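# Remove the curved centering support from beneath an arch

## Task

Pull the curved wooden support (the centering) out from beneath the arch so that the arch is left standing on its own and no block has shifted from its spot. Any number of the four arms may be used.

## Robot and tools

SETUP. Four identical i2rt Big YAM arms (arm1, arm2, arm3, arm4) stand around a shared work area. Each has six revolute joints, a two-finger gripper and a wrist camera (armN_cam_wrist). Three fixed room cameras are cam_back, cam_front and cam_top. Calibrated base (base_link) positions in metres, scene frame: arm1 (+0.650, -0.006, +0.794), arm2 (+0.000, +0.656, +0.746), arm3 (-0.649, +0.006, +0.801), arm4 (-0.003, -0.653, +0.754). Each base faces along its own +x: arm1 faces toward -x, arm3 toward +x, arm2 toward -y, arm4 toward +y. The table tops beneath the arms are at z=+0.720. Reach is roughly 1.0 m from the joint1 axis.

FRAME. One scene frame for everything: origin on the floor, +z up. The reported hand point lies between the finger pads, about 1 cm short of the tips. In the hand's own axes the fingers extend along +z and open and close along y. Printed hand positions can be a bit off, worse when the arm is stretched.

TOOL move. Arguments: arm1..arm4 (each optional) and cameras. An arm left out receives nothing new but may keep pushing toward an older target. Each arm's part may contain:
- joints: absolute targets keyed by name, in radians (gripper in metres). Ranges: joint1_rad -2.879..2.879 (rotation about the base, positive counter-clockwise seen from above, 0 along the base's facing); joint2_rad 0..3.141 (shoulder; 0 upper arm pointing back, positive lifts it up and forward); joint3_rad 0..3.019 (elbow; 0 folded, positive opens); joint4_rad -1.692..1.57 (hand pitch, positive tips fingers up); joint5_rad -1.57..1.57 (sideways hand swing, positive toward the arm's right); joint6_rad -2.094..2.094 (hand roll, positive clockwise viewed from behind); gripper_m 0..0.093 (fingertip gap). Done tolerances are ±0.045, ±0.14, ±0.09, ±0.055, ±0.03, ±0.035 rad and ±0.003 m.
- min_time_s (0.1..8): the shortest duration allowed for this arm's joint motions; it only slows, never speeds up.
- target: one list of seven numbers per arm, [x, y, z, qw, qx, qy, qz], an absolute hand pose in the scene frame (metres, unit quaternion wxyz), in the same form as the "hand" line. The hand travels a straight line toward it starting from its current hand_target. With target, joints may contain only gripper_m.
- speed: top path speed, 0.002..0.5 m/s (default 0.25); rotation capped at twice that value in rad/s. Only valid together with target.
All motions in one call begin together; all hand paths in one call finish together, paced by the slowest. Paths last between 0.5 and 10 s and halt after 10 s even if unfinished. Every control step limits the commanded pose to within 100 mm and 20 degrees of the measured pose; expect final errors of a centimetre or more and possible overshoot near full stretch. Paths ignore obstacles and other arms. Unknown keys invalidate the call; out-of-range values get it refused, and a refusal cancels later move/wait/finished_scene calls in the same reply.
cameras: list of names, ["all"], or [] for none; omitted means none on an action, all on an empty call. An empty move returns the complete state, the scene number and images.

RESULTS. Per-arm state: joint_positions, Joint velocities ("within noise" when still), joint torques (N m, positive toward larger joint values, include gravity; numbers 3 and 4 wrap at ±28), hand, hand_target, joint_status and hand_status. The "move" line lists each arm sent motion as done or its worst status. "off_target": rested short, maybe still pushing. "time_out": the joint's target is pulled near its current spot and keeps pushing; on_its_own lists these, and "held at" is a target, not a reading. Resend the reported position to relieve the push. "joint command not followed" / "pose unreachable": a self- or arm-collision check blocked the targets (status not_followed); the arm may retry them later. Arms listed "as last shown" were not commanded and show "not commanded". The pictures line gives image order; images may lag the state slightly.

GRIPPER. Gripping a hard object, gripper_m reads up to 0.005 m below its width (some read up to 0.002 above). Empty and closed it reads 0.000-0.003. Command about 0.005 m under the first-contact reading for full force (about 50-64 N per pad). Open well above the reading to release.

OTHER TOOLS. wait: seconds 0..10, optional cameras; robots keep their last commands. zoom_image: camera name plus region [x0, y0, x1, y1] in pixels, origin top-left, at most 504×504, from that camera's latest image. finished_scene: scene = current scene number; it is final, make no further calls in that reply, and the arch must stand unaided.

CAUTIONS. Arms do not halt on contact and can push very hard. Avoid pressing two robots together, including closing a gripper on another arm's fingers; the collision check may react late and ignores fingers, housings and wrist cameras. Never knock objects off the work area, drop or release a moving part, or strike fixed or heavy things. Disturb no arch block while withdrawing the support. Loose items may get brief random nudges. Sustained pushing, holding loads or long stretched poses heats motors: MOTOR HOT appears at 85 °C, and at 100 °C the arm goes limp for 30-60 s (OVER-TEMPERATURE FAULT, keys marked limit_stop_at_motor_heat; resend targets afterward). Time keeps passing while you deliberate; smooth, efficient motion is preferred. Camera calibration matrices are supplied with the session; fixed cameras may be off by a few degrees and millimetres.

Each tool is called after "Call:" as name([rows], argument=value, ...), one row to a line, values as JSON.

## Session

Call:
move()

Scene clock: 0.00 s.
Joint torques (N m): no reading
Motor temperatures (°C): arm1=[36 33 35 30 28 30 31] | arm2=[36 32 32 31 33 28 28] | arm3=[30 38 35 31 29 29 34] | arm4=[33 33 33 35 32 27 33]
Heat: arm1: hottest joint1_rad 36 °C; arm2: hottest joint1_rad 36 °C; arm3: hottest joint2_rad 38 °C; arm4: hottest joint4_rad 35 °C.
Joint velocities: within noise
arm1.joint_positions: joint1_rad=-0.792 joint2_rad=+0.597 joint3_rad=+1.317 joint4_rad=-1.235 joint5_rad=+0.036 joint6_rad=+0.139 gripper_m=+0.09396
arm1.joint_status: not commanded
arm1.hand: x=+0.4866 y=+0.1760 z=+1.3259 quat_wxyz=(-0.185, +0.761, -0.404, -0.473) (m; scene frame)
arm1.hand_target: x=+0.4882 y=+0.1742 z=+1.3369 quat_wxyz=(-0.188, +0.755, -0.401, -0.483) (m; scene frame)
arm1.hand_status: not commanded
arm2.joint_positions: joint1_rad=+0.031 joint2_rad=+0.603 joint3_rad=+1.457 joint4_rad=-1.387 joint5_rad=-0.263 joint6_rad=+0.761 gripper_m=+0.09396
arm2.joint_status: not commanded
arm2.hand: x=+0.0421 y=+0.4486 z=+1.3126 quat_wxyz=(-0.497, -0.768, -0.393, +0.094) (m; scene frame)
arm2.hand_target: x=+0.0421 y=+0.4516 z=+1.3209 quat_wxyz=(-0.505, -0.763, -0.391, +0.098) (m; scene frame)
arm2.hand_status: not commanded
arm3.joint_positions: joint1_rad=+0.554 joint2_rad=+0.643 joint3_rad=+1.438 joint4_rad=-1.241 joint5_rad=+0.294 joint6_rad=+0.554 gripper_m=+0.09396
arm3.joint_status: not commanded
arm3.hand: x=-0.4138 y=+0.1037 z=+1.3791 quat_wxyz=(-0.507, -0.061, -0.841, -0.178) (m; scene frame)
arm3.hand_target: x=-0.4167 y=+0.1018 z=+1.3926 quat_wxyz=(-0.517, -0.063, -0.833, -0.186) (m; scene frame)
arm3.hand_status: not commanded
arm4.joint_positions: joint1_rad=-0.454 joint2_rad=+0.631 joint3_rad=+1.450 joint4_rad=-1.565 joint5_rad=-0.075 joint6_rad=-0.150 gripper_m=+0.09396
arm4.joint_status: not commanded
arm4.hand: x=+0.0668 y=-0.4724 z=+1.2759 quat_wxyz=(-0.346, +0.552, -0.728, -0.214) (m; scene frame)
arm4.hand_target: x=+0.0658 y=-0.4742 z=+1.2836 quat_wxyz=(-0.354, +0.550, -0.724, -0.218) (m; scene frame)
arm4.hand_status: not commanded
pictures: arm1_cam_wrist, arm2_cam_wrist, arm3_cam_wrist, arm4_cam_wrist, cam_back, cam_front, cam_top
camera_calibration:
arm1_cam_wrist: T_world_to_cam=[[0.797319, 0.596147, -0.0942867, -0.368986], [0.509163, -0.748247, -0.4253, 0.451023], [-0.324091, 0.291093, -0.900128, 1.42768], [0, 0, 0, 1]] pos_world=[0.527254, 0.141859, 1.44212]
arm2_cam_wrist: T_world_to_cam=[[-0.701394, 0.201794, -0.683612, 0.835716], [0.409312, 0.899214, -0.154522, -0.212758], [0.583532, -0.388191, -0.713301, 1.21205], [0, 0, 0, 1]] pos_world=[-0.0340186, 0.493179, 1.40298]
arm3_cam_wrist: T_world_to_cam=[[0.0879263, -0.924112, -0.371868, 0.64589], [-0.911985, 0.0754847, -0.403218, 0.172778], [0.400689, 0.374592, -0.83614, 1.40781], [0, 0, 0, 1]] pos_world=[-0.463312, 0.0564809, 1.48697]
arm4_cam_wrist: T_world_to_cam=[[0.951578, -0.295641, 0.084239, -0.312856], [-0.273853, -0.939752, -0.204623, -0.161551], [0.139659, 0.171646, -0.975209, 1.44366], [0, 0, 0, 1]] pos_world=[0.0518457, -0.492109, 1.40116]

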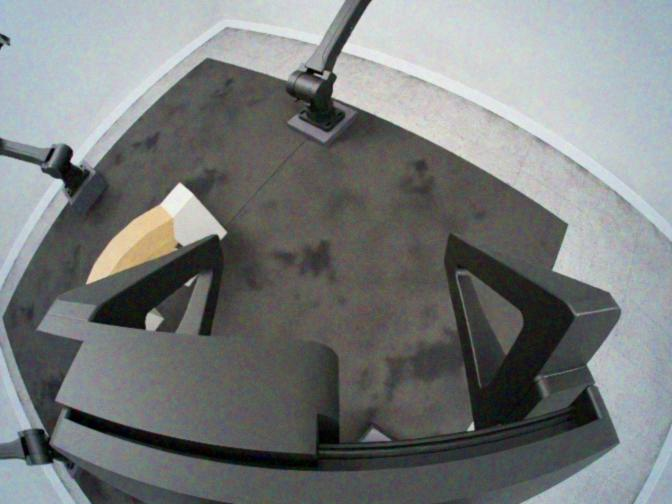

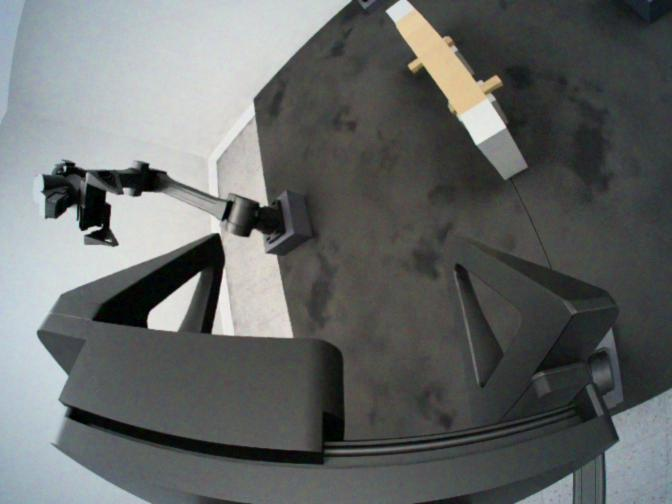

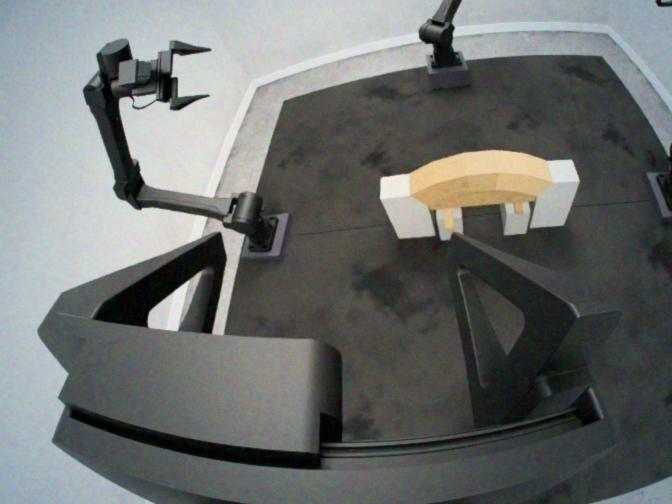

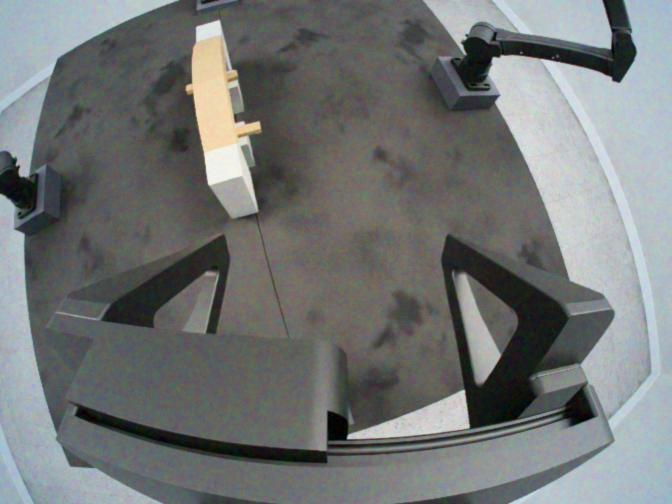

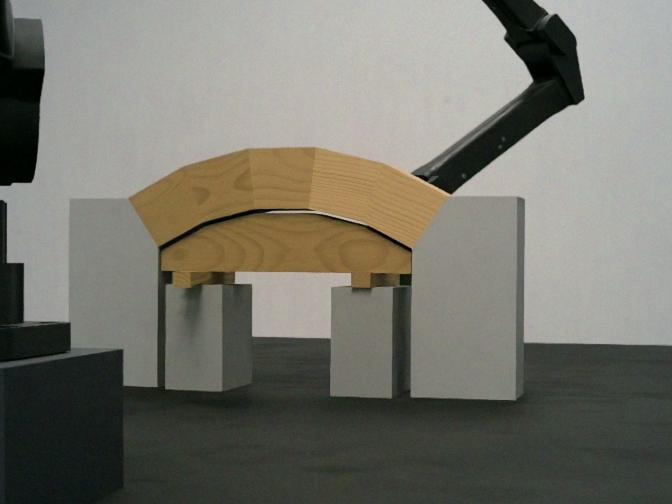

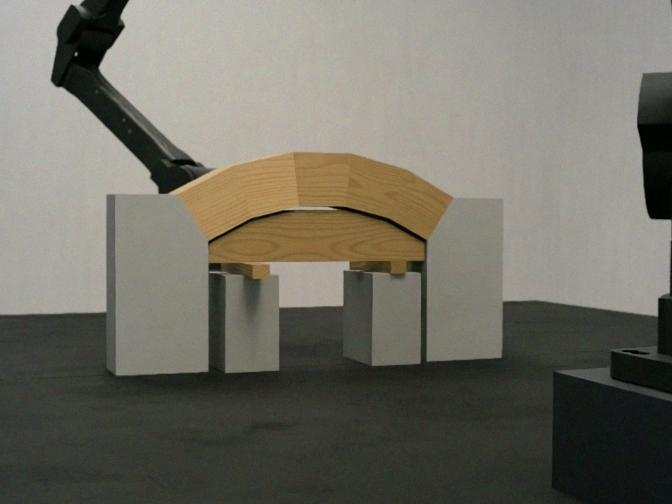

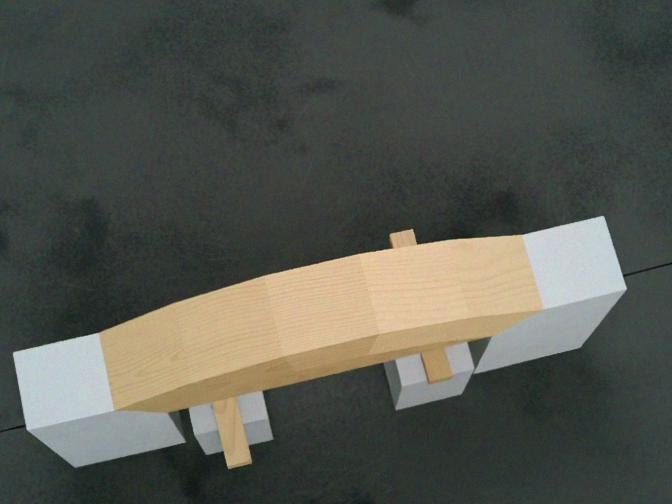

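Call:
move(arm1={"target":[0.17,-0.004,0.88,0.5,0.5,-0.5,-0.5],"speed":0.35,"joints":{"gripper_m":0.092}}, arm3={"target":[-0.2,-0.008,0.875,0.7071,0,0.7071,0],"speed":0.35,"joints":{"gripper_m":0.05}}, cameras=["arm1_cam_wrist","arm3_cam_wrist"])

Scene clock: 6.27 s.
Joint torques (N m): arm1=[0.67 -7.77 2.91 3.55 0.11 -0.07] | arm2=[1.26 3.9 9.33 2.29 -0.02 -0.06] | arm3=[-1.08 -7.88 2.85 2.25 -0.03 -0.02] | arm4=[-1.2 3.84 8.61 2.07 0 0.05]
Motor temperatures (°C): arm1=[36 33 36 30 28 30 31] | arm2=[36 32 32 31 33 28 28] | arm3=[30 38 35 31 29 29 34] | arm4=[33 33 33 35 32 27 33]
Heat: arm1: hottest joint1_rad 36 °C; arm2: hottest joint1_rad 36 °C; arm3: hottest joint2_rad 38 °C; arm4: hottest joint4_rad 35 °C.
move: arm1 done; arm3 off_target
Joint velocities: within noise
arm1.joint_positions: joint1_rad=+0.003 joint2_rad=+1.879 joint3_rad=+0.373 joint4_rad=+1.480 joint5_rad=-0.011 joint6_rad=+1.568 gripper_m=+0.09209
arm1.joint_status: all done
arm1.hand: x=+0.1767 y=+0.0020 z=+0.8793 quat_wxyz=(+0.489, +0.506, -0.505, -0.500) (m; scene frame)
arm1.hand_target: x=+0.1703 y=-0.0040 z=+0.8799 quat_wxyz=(+0.500, +0.500, -0.500, -0.500) (m; scene frame)
arm1.hand_status: done (0.009 m and 1.5 deg from the pose sent, 0.576 m and 86.8 deg at the start)
arm2, arm4: as last shown
arm3.joint_positions: joint1_rad=-0.078 joint2_rad=+1.882 joint3_rad=+0.293 joint4_rad=+1.536 joint5_rad=-0.047 joint6_rad=+0.015 gripper_m=+0.05009
arm3.joint_status: all done
arm3.hand: x=-0.2055 y=-0.0036 z=+0.8728 quat_wxyz=(-0.685, -0.001, -0.728, -0.006) (m; scene frame)
arm3.hand_target: x=-0.2000 y=-0.0079 z=+0.8754 quat_wxyz=(-0.693, +0.000, -0.721, +0.000) (m; scene frame)
arm3.hand_status: off_target (0.007 m and 3.5 deg from the pose sent, 0.559 m and 35.2 deg at the start; a joint's target at an end of its range on 29 of 106 steps)
pictures: arm1_cam_wrist, arm3_cam_wrist
camera_calibration:
arm1_cam_wrist: T_world_to_cam=[[0.0357083, 0.0114117, -0.999297, 0.871218], [0.572, -0.820179, 0.0110733, -0.106064], [-0.819476, -0.571993, -0.0358147, 0.305172], [0, 0, 0, 1]] pos_world=[0.27964, 0.0776227, 0.882709]
arm3_cam_wrist: T_world_to_cam=[[0.0197782, -0.999674, -0.016119, 0.0154715], [-0.656271, -0.000817977, -0.754525, 0.525615], [0.754266, 0.0255016, -0.656073, 0.85548], [0, 0, 0, 1]] pos_world=[-0.300619, -0.00591971, 0.958097]

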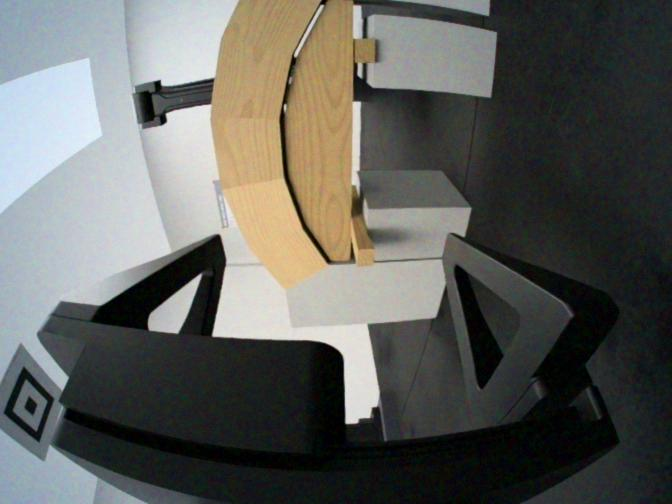

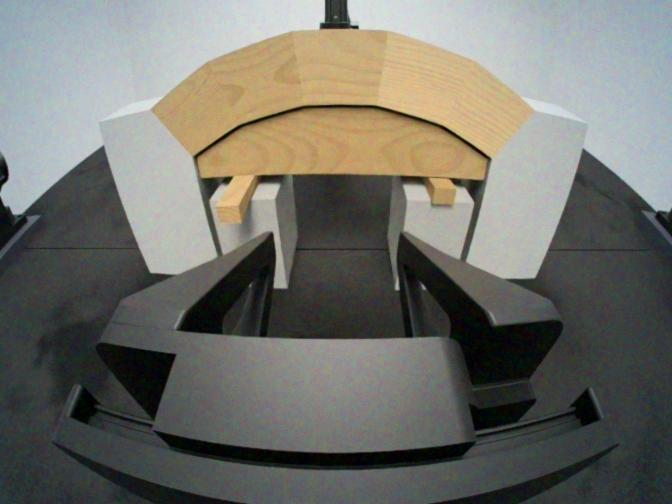

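Call:
move(arm1={"target":[0.057,-0.001,0.878,0.5,0.5,-0.5,-0.5],"speed":0.18}, arm3={"target":[-0.088,-0.01,0.86,0.7071,0,0.7071,0],"speed":0.18}, cameras=["arm1_cam_wrist","arm3_cam_wrist","cam_top"])

Scene clock: 8.00 s.
Joint torques (N m): arm1=[0.26 -11.05 5.26 1.63 -0.06 -0.07] | arm2=[1.14 3.72 9.33 2.29 -0.02 -0.06] | arm3=[-0.38 -11.22 5.24 0.99 0.28 0] | arm4=[-1.08 4.13 8.58 2.25 -0.03 0.06]
Motor temperatures (°C): arm1=[36 33 36 30 28 30 31] | arm2=[36 32 32 31 33 28 28] | arm3=[30 38 35 31 29 29 34] | arm4=[33 33 33 35 32 27 33]
Heat: arm1: hottest joint1_rad 36 °C; arm2: hottest joint1_rad 36 °C; arm3: hottest joint2_rad 38 °C; arm4: hottest joint4_rad 35 °C.
move: arm1 off_target; arm3 done
Joint velocities: within noise
arm1.joint_positions: joint1_rad=+0.003 joint2_rad=+1.961 joint3_rad=+0.673 joint4_rad=+1.297 joint5_rad=-0.011 joint6_rad=+1.568 gripper_m=+0.09209
arm1.joint_status: not commanded
arm1.hand: x=+0.0674 y=+0.0043 z=+0.8871 quat_wxyz=(+0.498, +0.497, -0.496, -0.509) (m; scene frame)
arm1.hand_target: x=+0.0576 y=-0.0010 z=+0.8782 quat_wxyz=(+0.500, +0.500, -0.500, -0.500) (m; scene frame)
arm1.hand_status: off_target (0.015 m and 1.2 deg from the pose sent, 0.120 m and 1.5 deg at the start)
arm2, arm4: as last shown
arm3.joint_positions: joint1_rad=-0.078 joint2_rad=+2.018 joint3_rad=+0.599 joint4_rad=+1.428 joint5_rad=-0.044 joint6_rad=+0.015 gripper_m=+0.05009
arm3.joint_status: not commanded
arm3.hand: x=-0.0964 y=-0.0083 z=+0.8639 quat_wxyz=(-0.707, -0.001, -0.707, -0.004) (m; scene frame)
arm3.hand_target: x=-0.0883 y=-0.0099 z=+0.8600 quat_wxyz=(-0.707, +0.000, -0.707, +0.000) (m; scene frame)
arm3.hand_status: done (0.009 m and 0.5 deg from the pose sent, 0.118 m and 3.5 deg at the start)
pictures: arm1_cam_wrist, arm3_cam_wrist, cam_top
camera_calibration:
arm1_cam_wrist: T_world_to_cam=[[0.000263251, 0.0123032, -0.999924, 0.885819], [0.572324, -0.819968, -0.00993831, -0.0230703], [-0.820028, -0.572278, -0.00725726, 0.191932], [0, 0, 0, 1]] pos_world=[0.17036, 0.0800232, 0.886916]
arm3_cam_wrist: T_world_to_cam=[[0.018833, -0.999746, -0.0123835, 0.00507518], [-0.608742, -0.00164018, -0.793367, 0.628655], [0.793145, 0.0224799, -0.608618, 0.730254], [0, 0, 0, 1]] pos_world=[-0.196604, -0.010311, 0.943262]

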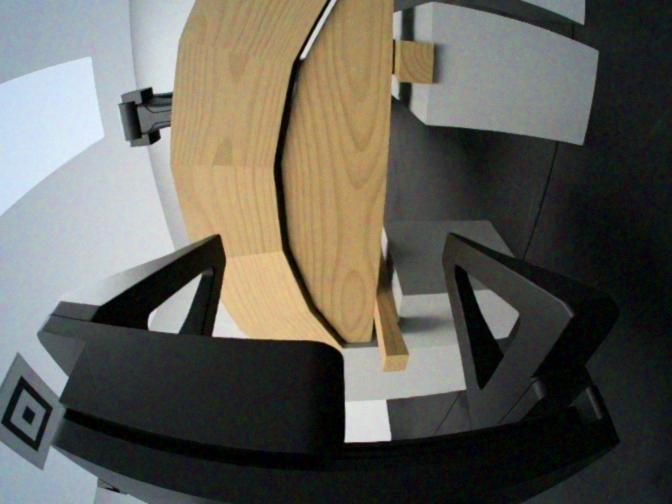

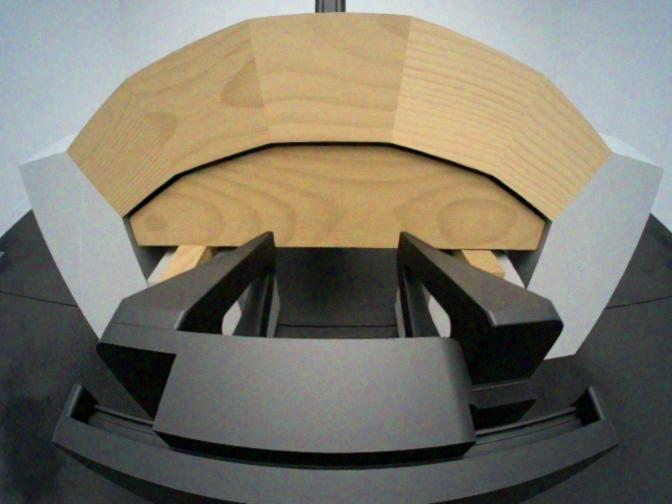

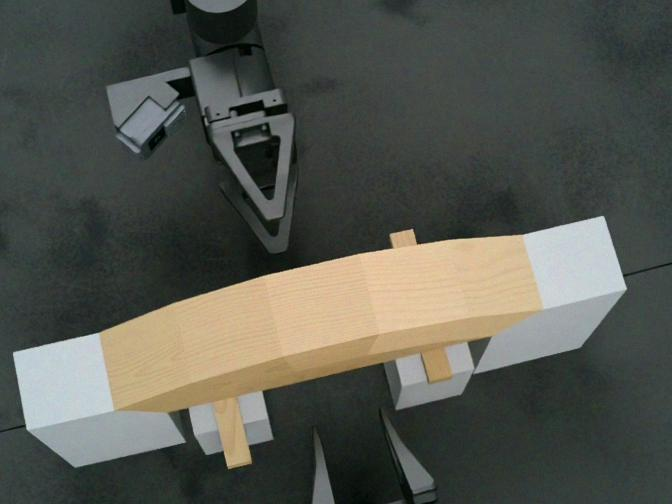

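Call:
move(arm3={"target":[-0.03,-0.011,0.857,0.7071,0,0.7071,0],"speed":0.05})

Call:
move(arm3={"target":[-0.015,-0.011,0.857,0.7071,0,0.7071,0],"speed":0.04}, arm1={"target":[0.045,-0.006,0.876,0.5,0.5,-0.5,-0.5],"speed":0.08}, cameras=["arm1_cam_wrist","arm3_cam_wrist","cam_top"])

Scene clock: 11.03 s.
Joint torques (N m): arm1=[0.26 -10.87 5.12 1.69 -0.06 -0.08] | arm2=[1.14 3.9 9.37 2.28 -0.01 -0.06] | arm3=[-0.21 -12.69 7.34 0.87 0.26 -0.01] | arm4=[-1.49 4.25 8.64 2.14 -0.02 0.01]
Motor temperatures (°C): arm1=[36 33 36 30 28 30 31] | arm2=[36 32 32 31 33 28 28] | arm3=[30 38 36 31 29 29 34] | arm4=[33 33 33 35 32 27 33]
Heat: arm1: hottest joint1_rad 36 °C; arm2: hottest joint1_rad 36 °C; arm3: hottest joint2_rad 38 °C; arm4: hottest joint4_rad 35 °C.
move: arm3 off_target
Joint velocities: within noise
arm1, arm2, arm4: as last shown
arm1.hand_target: x=+0.0578 y=-0.0010 z=+0.8781 quat_wxyz=(+0.500, +0.500, -0.500, -0.500) (m; scene frame)
arm3.joint_positions: joint1_rad=-0.078 joint2_rad=+2.066 joint3_rad=+0.751 joint4_rad=+1.316 joint5_rad=-0.041 joint6_rad=+0.015 gripper_m=+0.05009
arm3.joint_status: not commanded
arm3.hand: x=-0.0426 y=-0.0111 z=+0.8589 quat_wxyz=(-0.705, -0.002, -0.709, -0.003) (m; scene frame)
arm3.hand_target: x=-0.0306 y=-0.0108 z=+0.8572 quat_wxyz=(-0.707, +0.000, -0.707, +0.000) (m; scene frame)
arm3.hand_status: off_target (0.013 m and 0.6 deg from the pose sent, 0.067 m and 0.5 deg at the start)
pictures: none

Scene clock: 12.07 s.
Joint torques (N m): arm1=[0.56 -11.4 5.3 1.69 0.11 -0.08] | arm2=[1.03 3.9 9.32 2.28 -0.02 -0.07] | arm3=[0.03 -13.1 7.62 0.94 0.28 0] | arm4=[-1.26 4.37 8.62 2.14 0 0.03]
Motor temperatures (°C): arm1=[36 33 36 30 28 30 31] | arm2=[36 32 33 31 33 28 28] | arm3=[30 38 36 31 29 29 34] | arm4=[33 33 33 35 32 27 33]
Heat: arm1: hottest joint1_rad 36 °C; arm2: hottest joint1_rad 36 °C; arm3: hottest joint2_rad 38 °C; arm4: hottest joint4_rad 35 °C.
move: arm1 off_target; arm3 off_target
Joint velocities: within noise
arm1.joint_positions: joint1_rad=+0.012 joint2_rad=+1.978 joint3_rad=+0.707 joint4_rad=+1.280 joint5_rad=-0.004 joint6_rad=+1.568 gripper_m=+0.09209
arm1.joint_status: not commanded
arm1.hand: x=+0.0556 y=+0.0009 z=+0.8855 quat_wxyz=(+0.498, +0.497, -0.496, -0.509) (m; scene frame)
arm1.hand_target: x=+0.0458 y=-0.0061 z=+0.8762 quat_wxyz=(+0.500, +0.500, -0.500, -0.500) (m; scene frame)
arm1.hand_status: off_target (0.016 m and 1.2 deg from the pose sent, 0.027 m and 1.2 deg at the start)
arm2, arm4: as last shown
arm3.joint_positions: joint1_rad=-0.078 joint2_rad=+2.079 joint3_rad=+0.794 joint4_rad=+1.285 joint5_rad=-0.040 joint6_rad=+0.015 gripper_m=+0.05009
arm3.joint_status: not commanded
arm3.hand: x=-0.0278 y=-0.0119 z=+0.8583 quat_wxyz=(-0.704, -0.003, -0.710, -0.003) (m; scene frame)
arm3.hand_target: x=-0.0156 y=-0.0108 z=+0.8571 quat_wxyz=(-0.707, +0.000, -0.707, +0.000) (m; scene frame)
arm3.hand_status: off_target (0.013 m and 0.6 deg from the pose sent, 0.028 m and 0.6 deg at the start)
pictures: arm1_cam_wrist, arm3_cam_wrist, cam_top
camera_calibration:
arm1_cam_wrist: T_world_to_cam=[[0.000229752, 0.0121647, -0.999926, 0.88428], [0.572915, -0.819556, -0.00983875, -0.0192502], [-0.819615, -0.57287, -0.00715762, 0.180248], [0, 0, 0, 1]] pos_world=[0.15856, 0.0767252, 0.885316]
arm3_cam_wrist: T_world_to_cam=[[0.0140502, -0.999819, -0.0128129, 0.00040805], [-0.615393, 0.00145318, -0.788219, 0.661346], [0.788095, 0.0189596, -0.615262, 0.678049], [0, 0, 0, 1]] pos_world=[-0.127385, -0.0134086, 0.938468]

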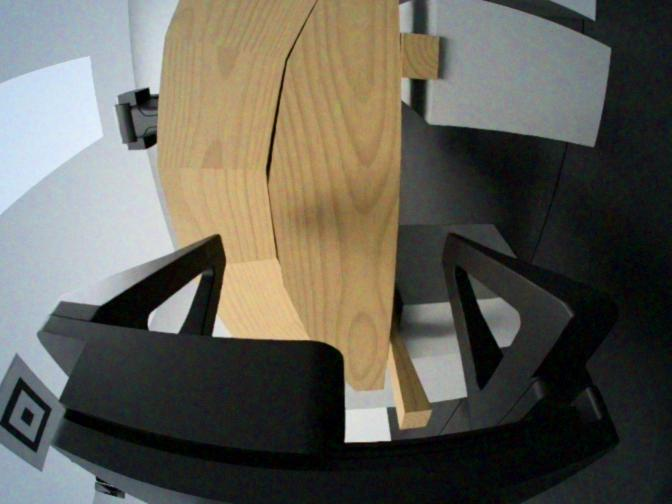

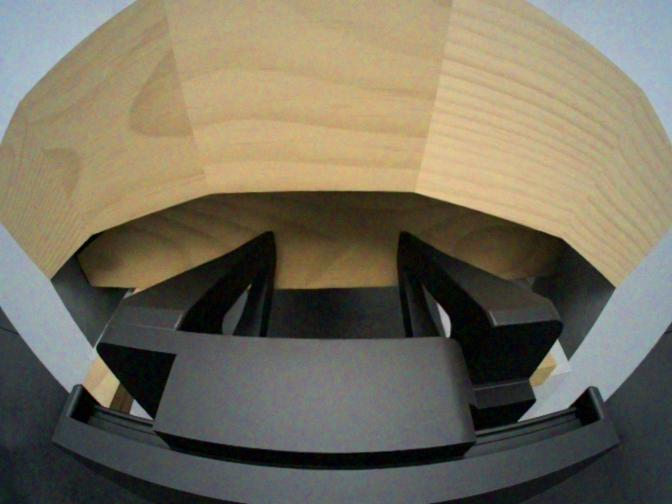

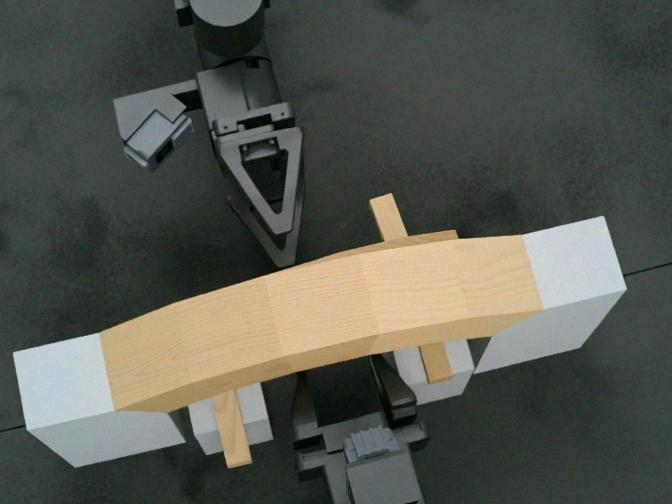

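Call:
move(arm1={"target":[0.022,-0.009,0.8735,0.5,0.5,-0.5,-0.5],"speed":0.06})

Call:
move(arm1={"target":[0.008,-0.009,0.8715,0.5,0.5,-0.5,-0.5],"speed":0.05}, cameras=["arm1_cam_wrist","cam_top"])

Scene clock: 13.57 s.
Joint torques (N m): arm1=[0.56 -11.99 5.74 1.73 0.11 -0.08] | arm2=[1.2 3.55 9.39 2.29 -0.03 -0.05] | arm3=[-0.09 -13.1 7.65 0.91 0.26 -0.01] | arm4=[-0.73 4.13 8.51 2.26 0 0.04]
Motor temperatures (°C): arm1=[36 33 36 30 28 30 31] | arm2=[36 32 33 31 33 28 28] | arm3=[30 38 36 31 29 29 34] | arm4=[33 33 33 35 32 27 33]
Heat: arm1: hottest joint1_rad 36 °C; arm2: hottest joint1_rad 36 °C; arm3: hottest joint2_rad 38 °C; arm4: hottest joint4_rad 35 °C.
move: arm1 off_target
Joint velocities: within noise
arm1.joint_positions: joint1_rad=+0.018 joint2_rad=+2.008 joint3_rad=+0.773 joint4_rad=+1.243 joint5_rad=+0.003 joint6_rad=+1.568 gripper_m=+0.09209
arm1.joint_status: not commanded
arm1.hand: x=+0.0330 y=-0.0014 z=+0.8831 quat_wxyz=(+0.498, +0.497, -0.496, -0.509) (m; scene frame)
arm1.hand_target: x=+0.0228 y=-0.0090 z=+0.8737 quat_wxyz=(+0.500, +0.500, -0.500, -0.500) (m; scene frame)
arm1.hand_status: off_target (0.016 m and 1.2 deg from the pose sent, 0.037 m and 1.2 deg at the start)
arm2, arm3, arm4: as last shown
pictures: none

Scene clock: 14.57 s.
Joint torques (N m): arm1=[0.56 -12.45 5.83 1.76 0.1 -0.07] | arm2=[1.2 3.72 9.32 2.26 -0.02 -0.05] | arm3=[0.03 -13.16 7.66 0.95 0.27 -0.01] | arm4=[-0.91 3.96 8.62 1.94 -0.02 0]
Motor temperatures (°C): arm1=[36 34 37 30 28 30 31] | arm2=[36 32 33 31 33 28 28] | arm3=[30 38 36 31 29 29 33] | arm4=[33 33 33 35 32 27 33]
Heat: arm1: hottest joint3_rad 37 °C; arm2: hottest joint1_rad 36 °C; arm3: hottest joint2_rad 38 °C; arm4: hottest joint4_rad 35 °C.
move: arm1 off_target
Joint velocities: within noise
arm1.joint_positions: joint1_rad=+0.018 joint2_rad=+2.028 joint3_rad=+0.815 joint4_rad=+1.222 joint5_rad=+0.003 joint6_rad=+1.568 gripper_m=+0.09209
arm1.joint_status: not commanded
arm1.hand: x=+0.0191 y=-0.0012 z=+0.8812 quat_wxyz=(+0.497, +0.497, -0.496, -0.509) (m; scene frame)
arm1.hand_target: x=+0.0088 y=-0.0090 z=+0.8716 quat_wxyz=(+0.500, +0.500, -0.500, -0.500) (m; scene frame)
arm1.hand_status: off_target (0.017 m and 1.2 deg from the pose sent, 0.029 m and 1.2 deg at the start)
arm2, arm3, arm4: as last shown
pictures: arm1_cam_wrist, cam_top
camera_calibration:
arm1_cam_wrist: T_world_to_cam=[[0.00137757, 0.0121085, -0.999926, 0.880084], [0.572336, -0.819968, -0.0091408, -0.000779284], [-0.820018, -0.572281, -0.00805967, 0.149784], [0, 0, 0, 1]] pos_world=[0.12206, 0.0744233, 0.881219]

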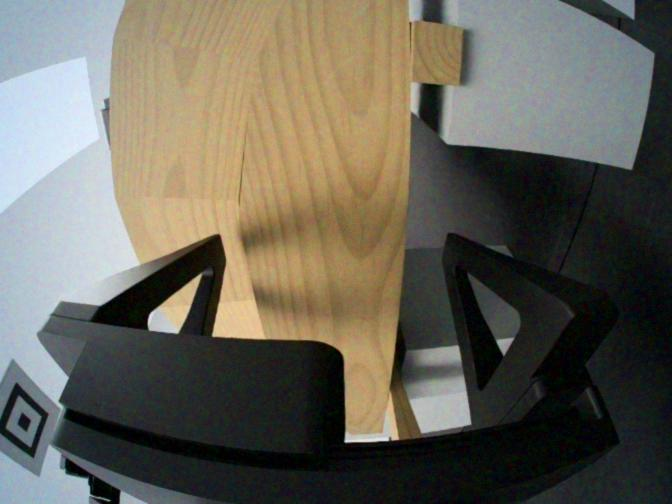

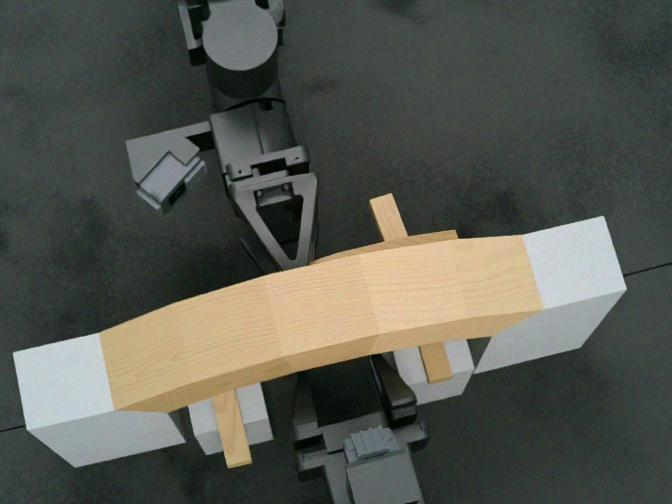

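Call:
move(arm1={"target":[0.008,-0.009,0.8775,0.5,0.5,-0.5,-0.5],"speed":0.05,"joints":{"gripper_m":0.066}})

Call:
move(arm1={"joints":{"gripper_m":0.053}}, cameras=["arm1_cam_wrist","cam_front"])

Scene clock: 16.10 s.
Joint torques (N m): arm1=[0.56 -13.92 5.67 1.22 0.09 -0.09] | arm2=[1.08 3.72 9.33 2.3 -0.02 -0.05] | arm3=[0.03 -13.27 7.62 0.92 0.27 0] | arm4=[-1.08 4.48 8.62 2.13 -0.02 0.04]
Motor temperatures (°C): arm1=[36 34 37 30 28 30 31] | arm2=[36 32 33 31 33 28 28] | arm3=[30 38 36 31 29 29 33] | arm4=[33 33 33 35 32 27 33]
Heat: arm1: hottest joint3_rad 37 °C; arm2: hottest joint1_rad 36 °C; arm3: hottest joint2_rad 38 °C; arm4: hottest joint4_rad 35 °C.
move: arm1 off_target
Joint velocities: within noise
arm1.joint_positions: joint1_rad=+0.018 joint2_rad=+2.028 joint3_rad=+0.816 joint4_rad=+1.217 joint5_rad=+0.003 joint6_rad=+1.568 gripper_m=+0.06610
arm1.joint_status: all done
arm1.hand: x=+0.0184 y=-0.0012 z=+0.8807 quat_wxyz=(+0.497, +0.498, -0.497, -0.508) (m; scene frame)
arm1.hand_target: x=+0.0085 y=-0.0090 z=+0.8776 quat_wxyz=(+0.500, +0.500, -0.500, -0.500) (m; scene frame)
arm1.hand_status: off_target (0.013 m and 1.0 deg from the pose sent, 0.014 m and 1.1 deg at the start)
arm2, arm3, arm4: as last shown
arm3.hand: x=-0.0278 y=-0.0119 z=+0.8580 quat_wxyz=(-0.704, -0.003, -0.710, -0.003) (m; scene frame)
pictures: none

Scene clock: 16.63 s.
Joint torques (N m): arm1=[0.5 -13.57 5.44 1.21 0.09 -0.07] | arm2=[1.14 3.72 9.33 2.33 -0.03 -0.07] | arm3=[0.03 -13.16 7.62 0.95 0.26 0] | arm4=[-1.08 4.42 8.68 1.95 -0.04 0.02]
Motor temperatures (°C): arm1=[36 34 37 30 28 30 31] | arm2=[36 32 33 31 33 28 28] | arm3=[30 38 36 31 29 29 33] | arm4=[33 33 34 35 32 27 33]
Heat: arm1: hottest joint3_rad 37 °C; arm2: hottest joint1_rad 36 °C; arm3: hottest joint2_rad 38 °C; arm4: hottest joint4_rad 35 °C.
move: arm1 off_target
Joint velocities: within noise
arm1.joint_positions: joint1_rad=+0.018 joint2_rad=+2.025 joint3_rad=+0.820 joint4_rad=+1.217 joint5_rad=+0.003 joint6_rad=+1.566 gripper_m=+0.05707
arm1.joint_status: gripper_m off_target (ended at +0.05709, target +0.05300)
arm1.hand: x=+0.0170 y=-0.0012 z=+0.8840 quat_wxyz=(+0.498, +0.497, -0.495, -0.510) (m; scene frame)
arm1.hand_target: x=+0.0086 y=-0.0090 z=+0.8775 quat_wxyz=(+0.500, +0.500, -0.500, -0.500) (m; scene frame)
arm1.hand_status: not commanded
arm2.joint_positions: joint1_rad=+0.031 joint2_rad=+0.603 joint3_rad=+1.457 joint4_rad=-1.387 joint5_rad=-0.263 joint6_rad=+0.761 gripper_m=+0.09396
arm2.joint_status: not commanded
arm2.hand: x=+0.0421 y=+0.4486 z=+1.3126 quat_wxyz=(-0.497, -0.768, -0.393, +0.094) (m; scene frame)
arm2.hand_target: x=+0.0421 y=+0.4516 z=+1.3209 quat_wxyz=(-0.505, -0.763, -0.391, +0.098) (m; scene frame)
arm2.hand_status: not commanded
arm3: as last shown
arm3.hand: x=-0.0278 y=-0.0119 z=+0.8578 quat_wxyz=(-0.704, -0.003, -0.710, -0.003) (m; scene frame)
arm3.hand_target: x=-0.0156 y=-0.0108 z=+0.8570 quat_wxyz=(-0.707, +0.000, -0.707, +0.000) (m; scene frame)
arm4.joint_positions: joint1_rad=-0.454 joint2_rad=+0.631 joint3_rad=+1.450 joint4_rad=-1.565 joint5_rad=-0.075 joint6_rad=-0.150 gripper_m=+0.09396
arm4.joint_status: not commanded
arm4.hand: x=+0.0668 y=-0.4724 z=+1.2759 quat_wxyz=(-0.346, +0.552, -0.728, -0.214) (m; scene frame)
arm4.hand_target: x=+0.0658 y=-0.4742 z=+1.2836 quat_wxyz=(-0.354, +0.550, -0.724, -0.218) (m; scene frame)
arm4.hand_status: not commanded
pictures: arm1_cam_wrist, cam_front
camera_calibration:
arm1_cam_wrist: T_world_to_cam=[[-0.00200772, 0.0132749, -0.99991, 0.882784], [0.572292, -0.819961, -0.012035, 0.00300498], [-0.820047, -0.572265, -0.00595088, 0.146222], [0, 0, 0, 1]] pos_world=[0.119961, 0.0744227, 0.88361]

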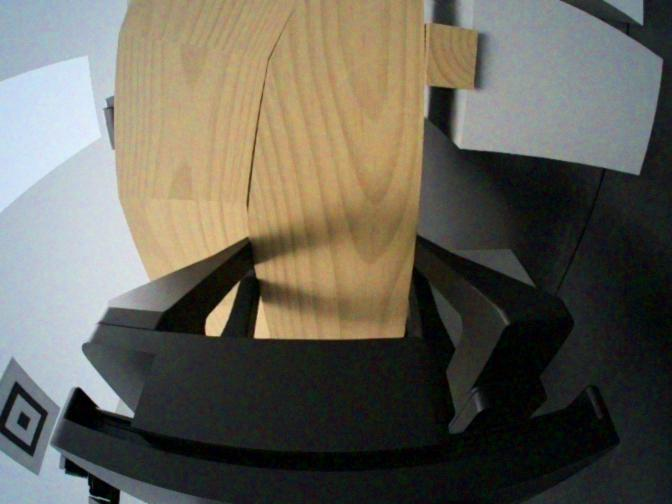

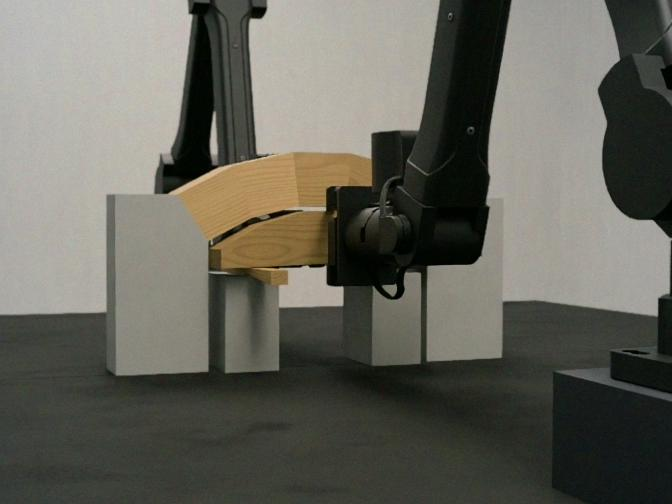

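Call:
move(arm1={"target":[0.045,-0.009,0.881,0.5,0.5,-0.5,-0.5],"speed":0.07,"joints":{"gripper_m":0.05}})

Call:
move(arm1={"target":[0.1,-0.008,0.888,0.5,0.5,-0.5,-0.5],"speed":0.1,"joints":{"gripper_m":0.05}}, cameras=["arm1_cam_wrist","cam_front","cam_top"])

Scene clock: 17.97 s.
Joint torques (N m): arm1=[0.44 -14.45 1.85 2.84 0.09 0.08] | arm2=[1.2 3.72 9.37 2.33 -0.02 -0.05] | arm3=[-0.09 -13.45 7.1 1.05 0.27 0] | arm4=[-1.38 3.84 8.61 2.21 -0.01 0.02]
Motor temperatures (°C): arm1=[36 34 37 30 28 30 32] | arm2=[36 32 33 31 33 28 28] | arm3=[30 38 36 31 29 29 33] | arm4=[33 33 34 35 32 27 33]
Heat: arm1: hottest joint3_rad 37 °C; arm2: hottest joint1_rad 36 °C; arm3: hottest joint2_rad 38 °C; arm4: hottest joint4_rad 35 °C.
move: arm1 off_target
Joint velocities: within noise
arm1.joint_positions: joint1_rad=+0.019 joint2_rad=+1.997 joint3_rad=+0.760 joint4_rad=+1.240 joint5_rad=+0.003 joint6_rad=+1.554 gripper_m=+0.05706
arm1.joint_status: gripper_m off_target (ended at +0.05706, target +0.05000)
arm1.hand: x=+0.0374 y=-0.0019 z=+0.8835 quat_wxyz=(+0.493, +0.502, -0.494, -0.510) (m; scene frame)
arm1.hand_target: x=+0.0448 y=-0.0089 z=+0.8811 quat_wxyz=(+0.500, +0.500, -0.500, -0.500) (m; scene frame)
arm1.hand_status: off_target (0.011 m and 1.6 deg from the pose sent, 0.029 m and 1.3 deg at the start)
arm2, arm4: as last shown
arm3.joint_positions: joint1_rad=-0.078 joint2_rad=+2.080 joint3_rad=+0.801 joint4_rad=+1.283 joint5_rad=-0.040 joint6_rad=+0.015 gripper_m=+0.05009
arm3.joint_status: not commanded
arm3.hand: x=-0.0254 y=-0.0120 z=+0.8591 quat_wxyz=(-0.706, -0.003, -0.709, -0.003) (m; scene frame)
arm3.hand_target: x=-0.0156 y=-0.0108 z=+0.8572 quat_wxyz=(-0.707, +0.000, -0.707, +0.000) (m; scene frame)
arm3.hand_status: not commanded
pictures: none

Scene clock: 19.10 s.
Joint torques (N m): arm1=[0.32 -14.51 2.65 4.49 0 -0.07] | arm2=[1.14 3.66 9.35 2.25 -0.02 -0.06] | arm3=[-0.15 -13.33 7.1 1.01 0.27 0] | arm4=[-0.91 4.25 8.58 2.06 0.01 0.07]
Motor temperatures (°C): arm1=[36 34 37 30 28 30 32] | arm2=[36 32 33 31 33 28 28] | arm3=[30 38 36 31 29 29 33] | arm4=[33 33 34 35 32 27 33]
Heat: arm1: hottest joint3_rad 37 °C; arm2: hottest joint1_rad 36 °C; arm3: hottest joint2_rad 38 °C; arm4: hottest joint4_rad 35 °C.
move: arm1 off_target
Joint velocities: within noise
arm1.joint_positions: joint1_rad=+0.019 joint2_rad=+1.949 joint3_rad=+0.575 joint4_rad=+1.288 joint5_rad=+0.003 joint6_rad=+1.564 gripper_m=+0.05704
arm1.joint_status: gripper_m off_target (ended at +0.05704, target +0.05000)
arm1.hand: x=+0.1041 y=-0.0023 z=+0.8575 quat_wxyz=(+0.473, +0.522, -0.519, -0.485) (m; scene frame)
arm1.hand_target: x=+0.1005 y=-0.0080 z=+0.8872 quat_wxyz=(+0.500, +0.500, -0.500, -0.499) (m; scene frame)
arm1.hand_status: off_target (0.031 m and 4.8 deg from the pose sent, 0.063 m and 1.6 deg at the start)
arm2, arm3, arm4: as last shown
pictures: arm1_cam_wrist, cam_front, cam_top
camera_calibration:
arm1_cam_wrist: T_world_to_cam=[[0.0963131, 0.01528, -0.995234, 0.842326], [0.57135, -0.819594, 0.0427087, -0.0948539], [-0.815035, -0.572741, -0.0876679, 0.286405], [0, 0, 0, 1]] pos_world=[0.206498, 0.0734232, 0.86747]

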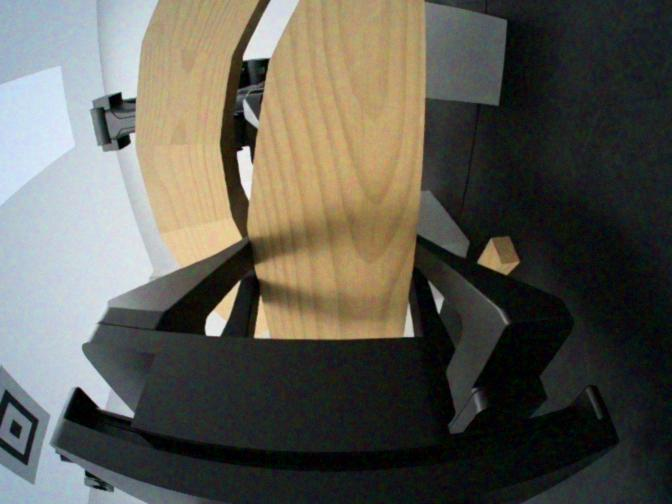

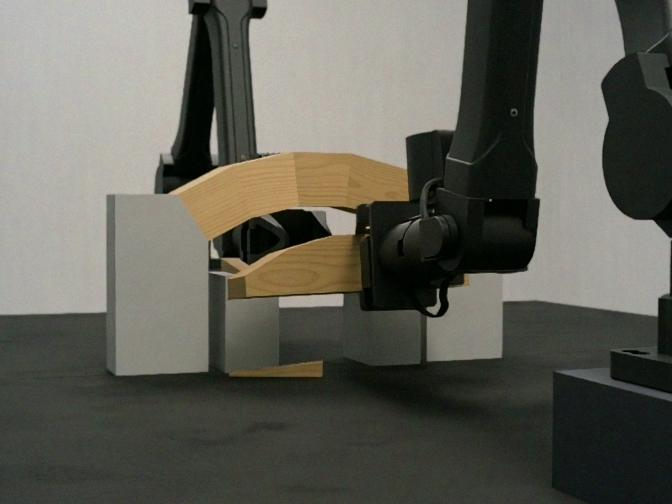

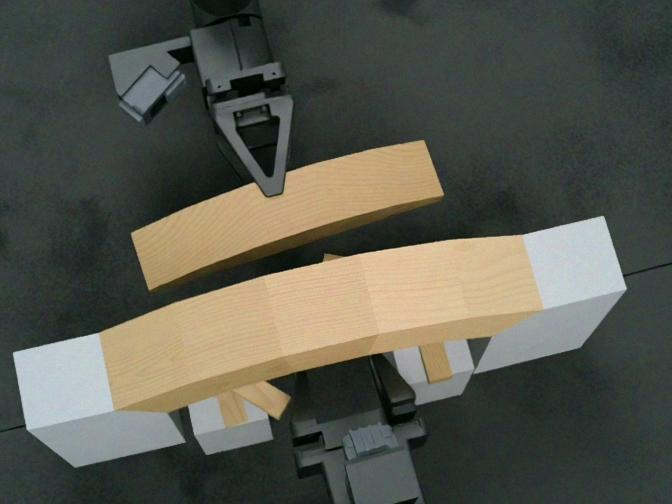

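Call:
move(arm1={"target":[0.19,-0.01,0.86,0.4316,0.5535,-0.5833,-0.4096],"speed":0.2,"joints":{"gripper_m":0.05}}, arm3={"target":[-0.13,-0.011,0.866,0.7071,0,0.7071,0],"speed":0.1})

Call:
move(arm1={"target":[0.19,-0.01,0.808,0.4316,0.5535,-0.5833,-0.4096],"speed":0.12,"joints":{"gripper_m":0.05}}, cameras=["arm1_cam_wrist","cam_front","cam_back"])

Scene clock: 21.43 s.
Joint torques (N m): arm1=[0.62 -11.63 2.74 2.62 0.12 -0.03] | arm2=[1.2 3.66 9.32 2.25 -0.02 -0.05] | arm3=[-0.97 -13.74 1.77 2.22 -0.04 0.01] | arm4=[-0.85 3.72 8.54 2.09 0 0.03]
Motor temperatures (°C): arm1=[36 34 37 30 28 30 32] | arm2=[36 32 33 31 32 28 28] | arm3=[30 38 36 31 29 29 33] | arm4=[33 33 34 35 32 27 33]
Heat: arm1: hottest joint3_rad 37 °C; arm2: hottest joint1_rad 36 °C; arm3: hottest joint2_rad 38 °C; arm4: hottest joint4_rad 35 °C.
move: arm1 off_target; arm3 off_target
Joint velocities: within noise
arm1.joint_positions: joint1_rad=+0.022 joint2_rad=+1.686 joint3_rad=+0.354 joint4_rad=+0.979 joint5_rad=+0.004 joint6_rad=+1.619 gripper_m=+0.05704
arm1.joint_status: gripper_m off_target (ended at +0.05703, target +0.05000)
arm1.hand: x=+0.1948 y=-0.0039 z=+0.8380 quat_wxyz=(+0.411, +0.565, -0.593, -0.400) (m; scene frame)
arm1.hand_target: x=+0.1901 y=-0.0098 z=+0.8595 quat_wxyz=(+0.432, +0.553, -0.583, -0.409) (m; scene frame)
arm1.hand_status: off_target (0.023 m and 3.1 deg from the pose sent, 0.086 m and 12.9 deg at the start)
arm2, arm4: as last shown
arm3.joint_positions: joint1_rad=-0.078 joint2_rad=+2.020 joint3_rad=+0.511 joint4_rad=+1.476 joint5_rad=-0.045 joint6_rad=+0.015 gripper_m=+0.05009
arm3.joint_status: not commanded
arm3.hand: x=-0.1299 y=-0.0070 z=+0.8499 quat_wxyz=(-0.693, -0.002, -0.721, -0.005) (m; scene frame)
arm3.hand_target: x=-0.1301 y=-0.0108 z=+0.8657 quat_wxyz=(-0.707, +0.000, -0.707, +0.000) (m; scene frame)
arm3.hand_status: off_target (0.017 m and 2.4 deg from the pose sent, 0.105 m and 0.5 deg at the start)
pictures: none

Scene clock: 22.70 s.
Joint torques (N m): arm1=[0.67 -9.47 2.11 4.75 0.13 -0.02] | arm2=[0.91 3.84 9.33 2.32 -0.02 -0.05] | arm3=[-0.85 -13.74 1.72 2.24 -0.03 -0.01] | arm4=[-0.73 4.01 8.5 2.1 -0.01 0.01]
Motor temperatures (°C): arm1=[36 34 37 30 28 30 32] | arm2=[36 32 33 31 32 28 28] | arm3=[30 39 36 31 29 29 33] | arm4=[33 33 34 35 32 27 33]
Heat: arm1: hottest joint3_rad 37 °C; arm2: hottest joint1_rad 36 °C; arm3: hottest joint2_rad 39 °C; arm4: hottest joint4_rad 35 °C.
move: arm1 off_target
Joint velocities: within noise
arm1.joint_positions: joint1_rad=+0.024 joint2_rad=+1.898 joint3_rad=+0.354 joint4_rad=+1.173 joint5_rad=+0.005 joint6_rad=+1.620 gripper_m=+0.05704
arm1.joint_status: gripper_m off_target (ended at +0.05704, target +0.05000)
arm1.hand: x=+0.2013 y=-0.0041 z=+0.7913 quat_wxyz=(+0.406, +0.569, -0.597, -0.395) (m; scene frame)
arm1.hand_target: x=+0.1906 y=-0.0100 z=+0.8080 quat_wxyz=(+0.431, +0.554, -0.583, -0.409) (m; scene frame)
arm1.hand_status: off_target (0.021 m and 4.1 deg from the pose sent, 0.031 m and 3.1 deg at the start)
arm2, arm3, arm4: as last shown
pictures: arm1_cam_wrist, cam_back, cam_front
camera_calibration:
arm1_cam_wrist: T_world_to_cam=[[0.371367, -0.0416004, -0.927554, 0.657898], [0.519649, -0.818568, 0.244766, -0.29855], [-0.769449, -0.572901, -0.282372, 0.503697], [0, 0, 0, 1]] pos_world=[0.298388, 0.0715537, 0.82554]

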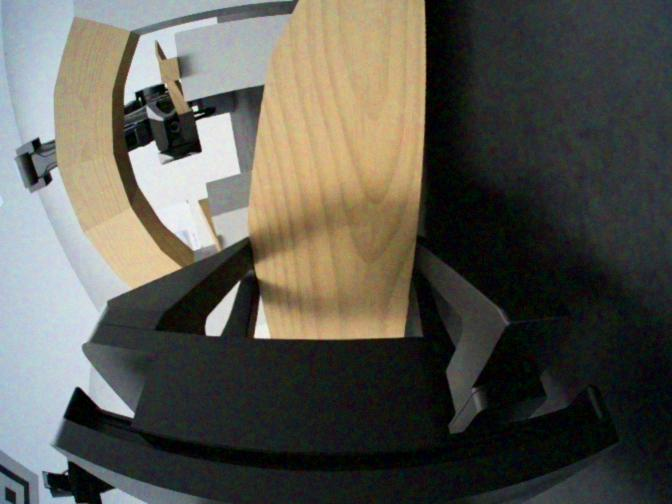

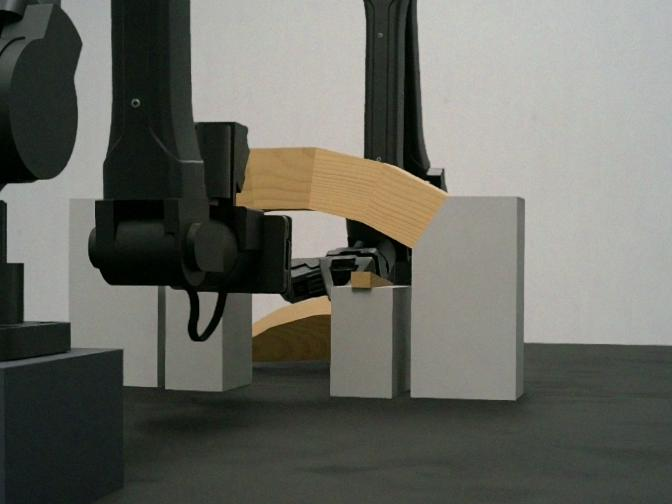

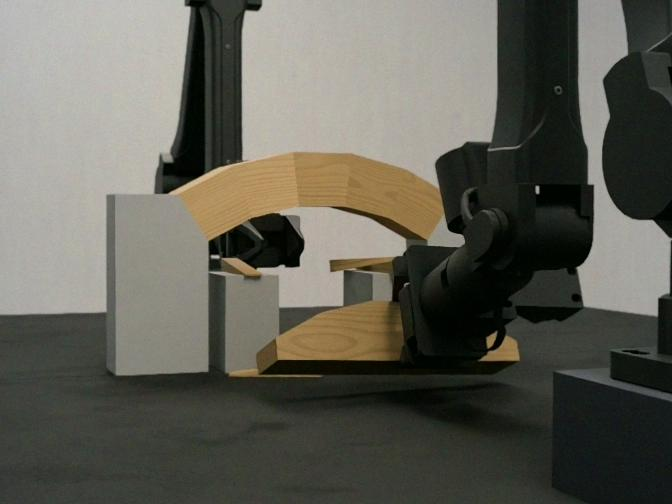

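Call:
move(arm1={"target":[0.19,-0.01,0.793,0.4316,0.5535,-0.5833,-0.4096],"speed":0.05,"joints":{"gripper_m":0.05}})

Call:
move(arm1={"target":[0.19,-0.01,0.786,0.4316,0.5535,-0.5833,-0.4096],"speed":0.04,"joints":{"gripper_m":0.05}}, cameras=["cam_front"])

Scene clock: 23.97 s.
Joint torques (N m): arm1=[0.56 -8.53 2.36 4.36 0.09 -0.02] | arm2=[0.79 3.6 9.33 2.29 0 -0.05] | arm3=[-0.91 -13.8 1.73 2.26 -0.03 -0.02] | arm4=[-0.67 4.37 8.64 2.14 -0.01 0.03]
Motor temperatures (°C): arm1=[36 34 36 30 28 30 32] | arm2=[36 32 33 31 32 28 28] | arm3=[30 39 36 31 29 29 33] | arm4=[33 33 34 35 32 27 33]
Heat: arm1: hottest joint1_rad 36 °C; arm2: hottest joint1_rad 36 °C; arm3: hottest joint2_rad 39 °C; arm4: hottest joint4_rad 35 °C.
move: arm1 off_target
Joint velocities: within noise
arm1.joint_positions: joint1_rad=+0.026 joint2_rad=+1.961 joint3_rad=+0.354 joint4_rad=+1.248 joint5_rad=+0.008 joint6_rad=+1.620 gripper_m=+0.05704
arm1.joint_status: gripper_m off_target (ended at +0.05704, target +0.05000)
arm1.hand: x=+0.2034 y=-0.0045 z=+0.7819 quat_wxyz=(+0.409, +0.567, -0.594, -0.399) (m; scene frame)
arm1.hand_target: x=+0.1907 y=-0.0100 z=+0.7932 quat_wxyz=(+0.431, +0.554, -0.583, -0.409) (m; scene frame)
arm1.hand_status: off_target (0.018 m and 3.5 deg from the pose sent, 0.013 m and 4.1 deg at the start)
arm2, arm3, arm4: as last shown
pictures: none

Scene clock: 24.97 s.
Joint torques (N m): arm1=[0.44 -8.23 2.14 4.11 -0.04 0] | arm2=[1.32 3.55 9.39 2.33 -0.02 -0.04] | arm3=[-0.85 -13.86 1.77 2.21 -0.02 0] | arm4=[-1.08 4.19 8.66 2.06 -0.01 0.03]
Motor temperatures (°C): arm1=[36 34 36 30 28 30 32] | arm2=[36 32 33 31 32 28 28] | arm3=[30 39 36 31 29 29 33] | arm4=[33 33 34 35 32 27 33]
Heat: arm1: hottest joint1_rad 36 °C; arm2: hottest joint1_rad 36 °C; arm3: hottest joint2_rad 39 °C; arm4: hottest joint4_rad 35 °C.
move: arm1 off_target
Joint velocities: within noise
arm1.joint_positions: joint1_rad=+0.027 joint2_rad=+1.989 joint3_rad=+0.361 joint4_rad=+1.285 joint5_rad=+0.011 joint6_rad=+1.618 gripper_m=+0.05704
arm1.joint_status: gripper_m off_target (ended at +0.05704, target +0.05000)
arm1.hand: x=+0.2007 y=-0.0042 z=+0.7803 quat_wxyz=(+0.413, +0.563, -0.590, -0.405) (m; scene frame)
arm1.hand_target: x=+0.1904 y=-0.0100 z=+0.7862 quat_wxyz=(+0.431, +0.554, -0.583, -0.409) (m; scene frame)
arm1.hand_status: off_target (0.013 m and 2.6 deg from the pose sent, 0.015 m and 3.5 deg at the start)
arm2, arm3, arm4: as last shown
pictures: cam_front

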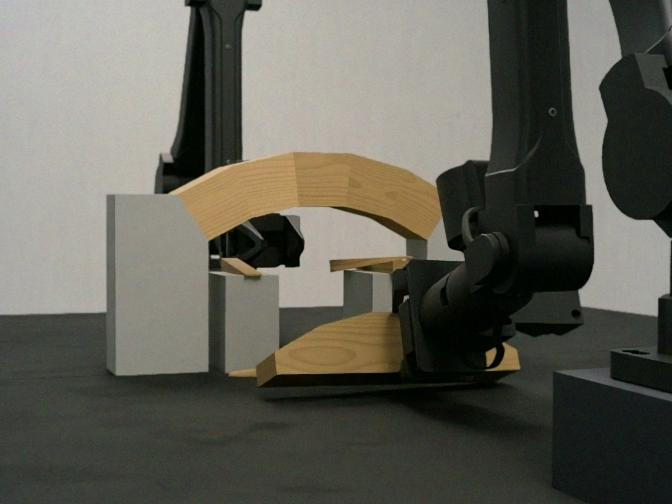

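Call:
move(arm1={"target":[0.19,-0.01,0.779,0.4316,0.5535,-0.5833,-0.4096],"speed":0.04,"joints":{"gripper_m":0.05}}, cameras=["cam_front"])

Scene clock: 26.03 s.
Joint torques (N m): arm1=[0.38 -7.94 1.87 3.55 -0.11 0.11] | arm2=[1.14 3.66 9.36 2.25 -0.01 -0.05] | arm3=[-0.97 -13.98 1.76 2.21 -0.02 0] | arm4=[-0.62 4.25 8.62 2.14 -0.01 0.04]
Motor temperatures (°C): arm1=[36 34 36 30 28 30 32] | arm2=[36 32 33 31 32 28 28] | arm3=[30 39 36 31 29 29 33] | arm4=[33 33 34 35 32 27 33]
Heat: arm1: hottest joint1_rad 36 °C; arm2: hottest joint1_rad 36 °C; arm3: hottest joint2_rad 39 °C; arm4: hottest joint4_rad 35 °C.
move: arm1 off_target
Joint velocities: within noise
arm1.joint_positions: joint1_rad=+0.027 joint2_rad=+2.017 joint3_rad=+0.370 joint4_rad=+1.320 joint5_rad=+0.013 joint6_rad=+1.607 gripper_m=+0.05704
arm1.joint_status: gripper_m off_target (ended at +0.05704, target +0.05000)
arm1.hand: x=+0.1980 y=-0.0042 z=+0.7780 quat_wxyz=(+0.414, +0.563, -0.585, -0.411) (m; scene frame)
arm1.hand_target: x=+0.1902 y=-0.0101 z=+0.7791 quat_wxyz=(+0.431, +0.554, -0.583, -0.409) (m; scene frame)
arm1.hand_status: off_target (0.010 m and 2.3 deg from the pose sent, 0.012 m and 2.6 deg at the start)
arm2, arm3, arm4: as last shown
pictures: cam_front

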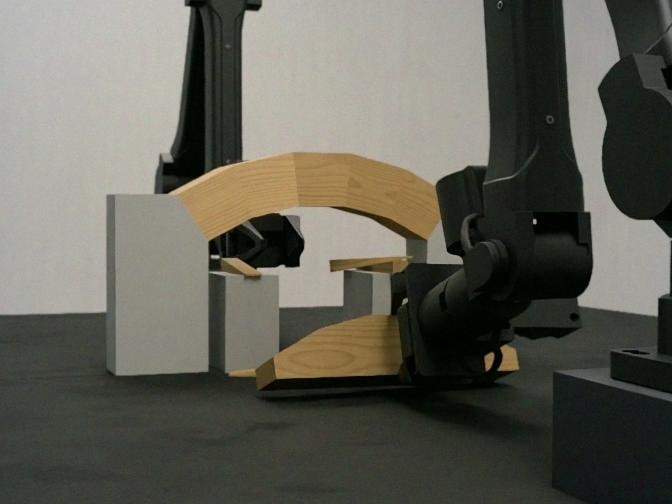

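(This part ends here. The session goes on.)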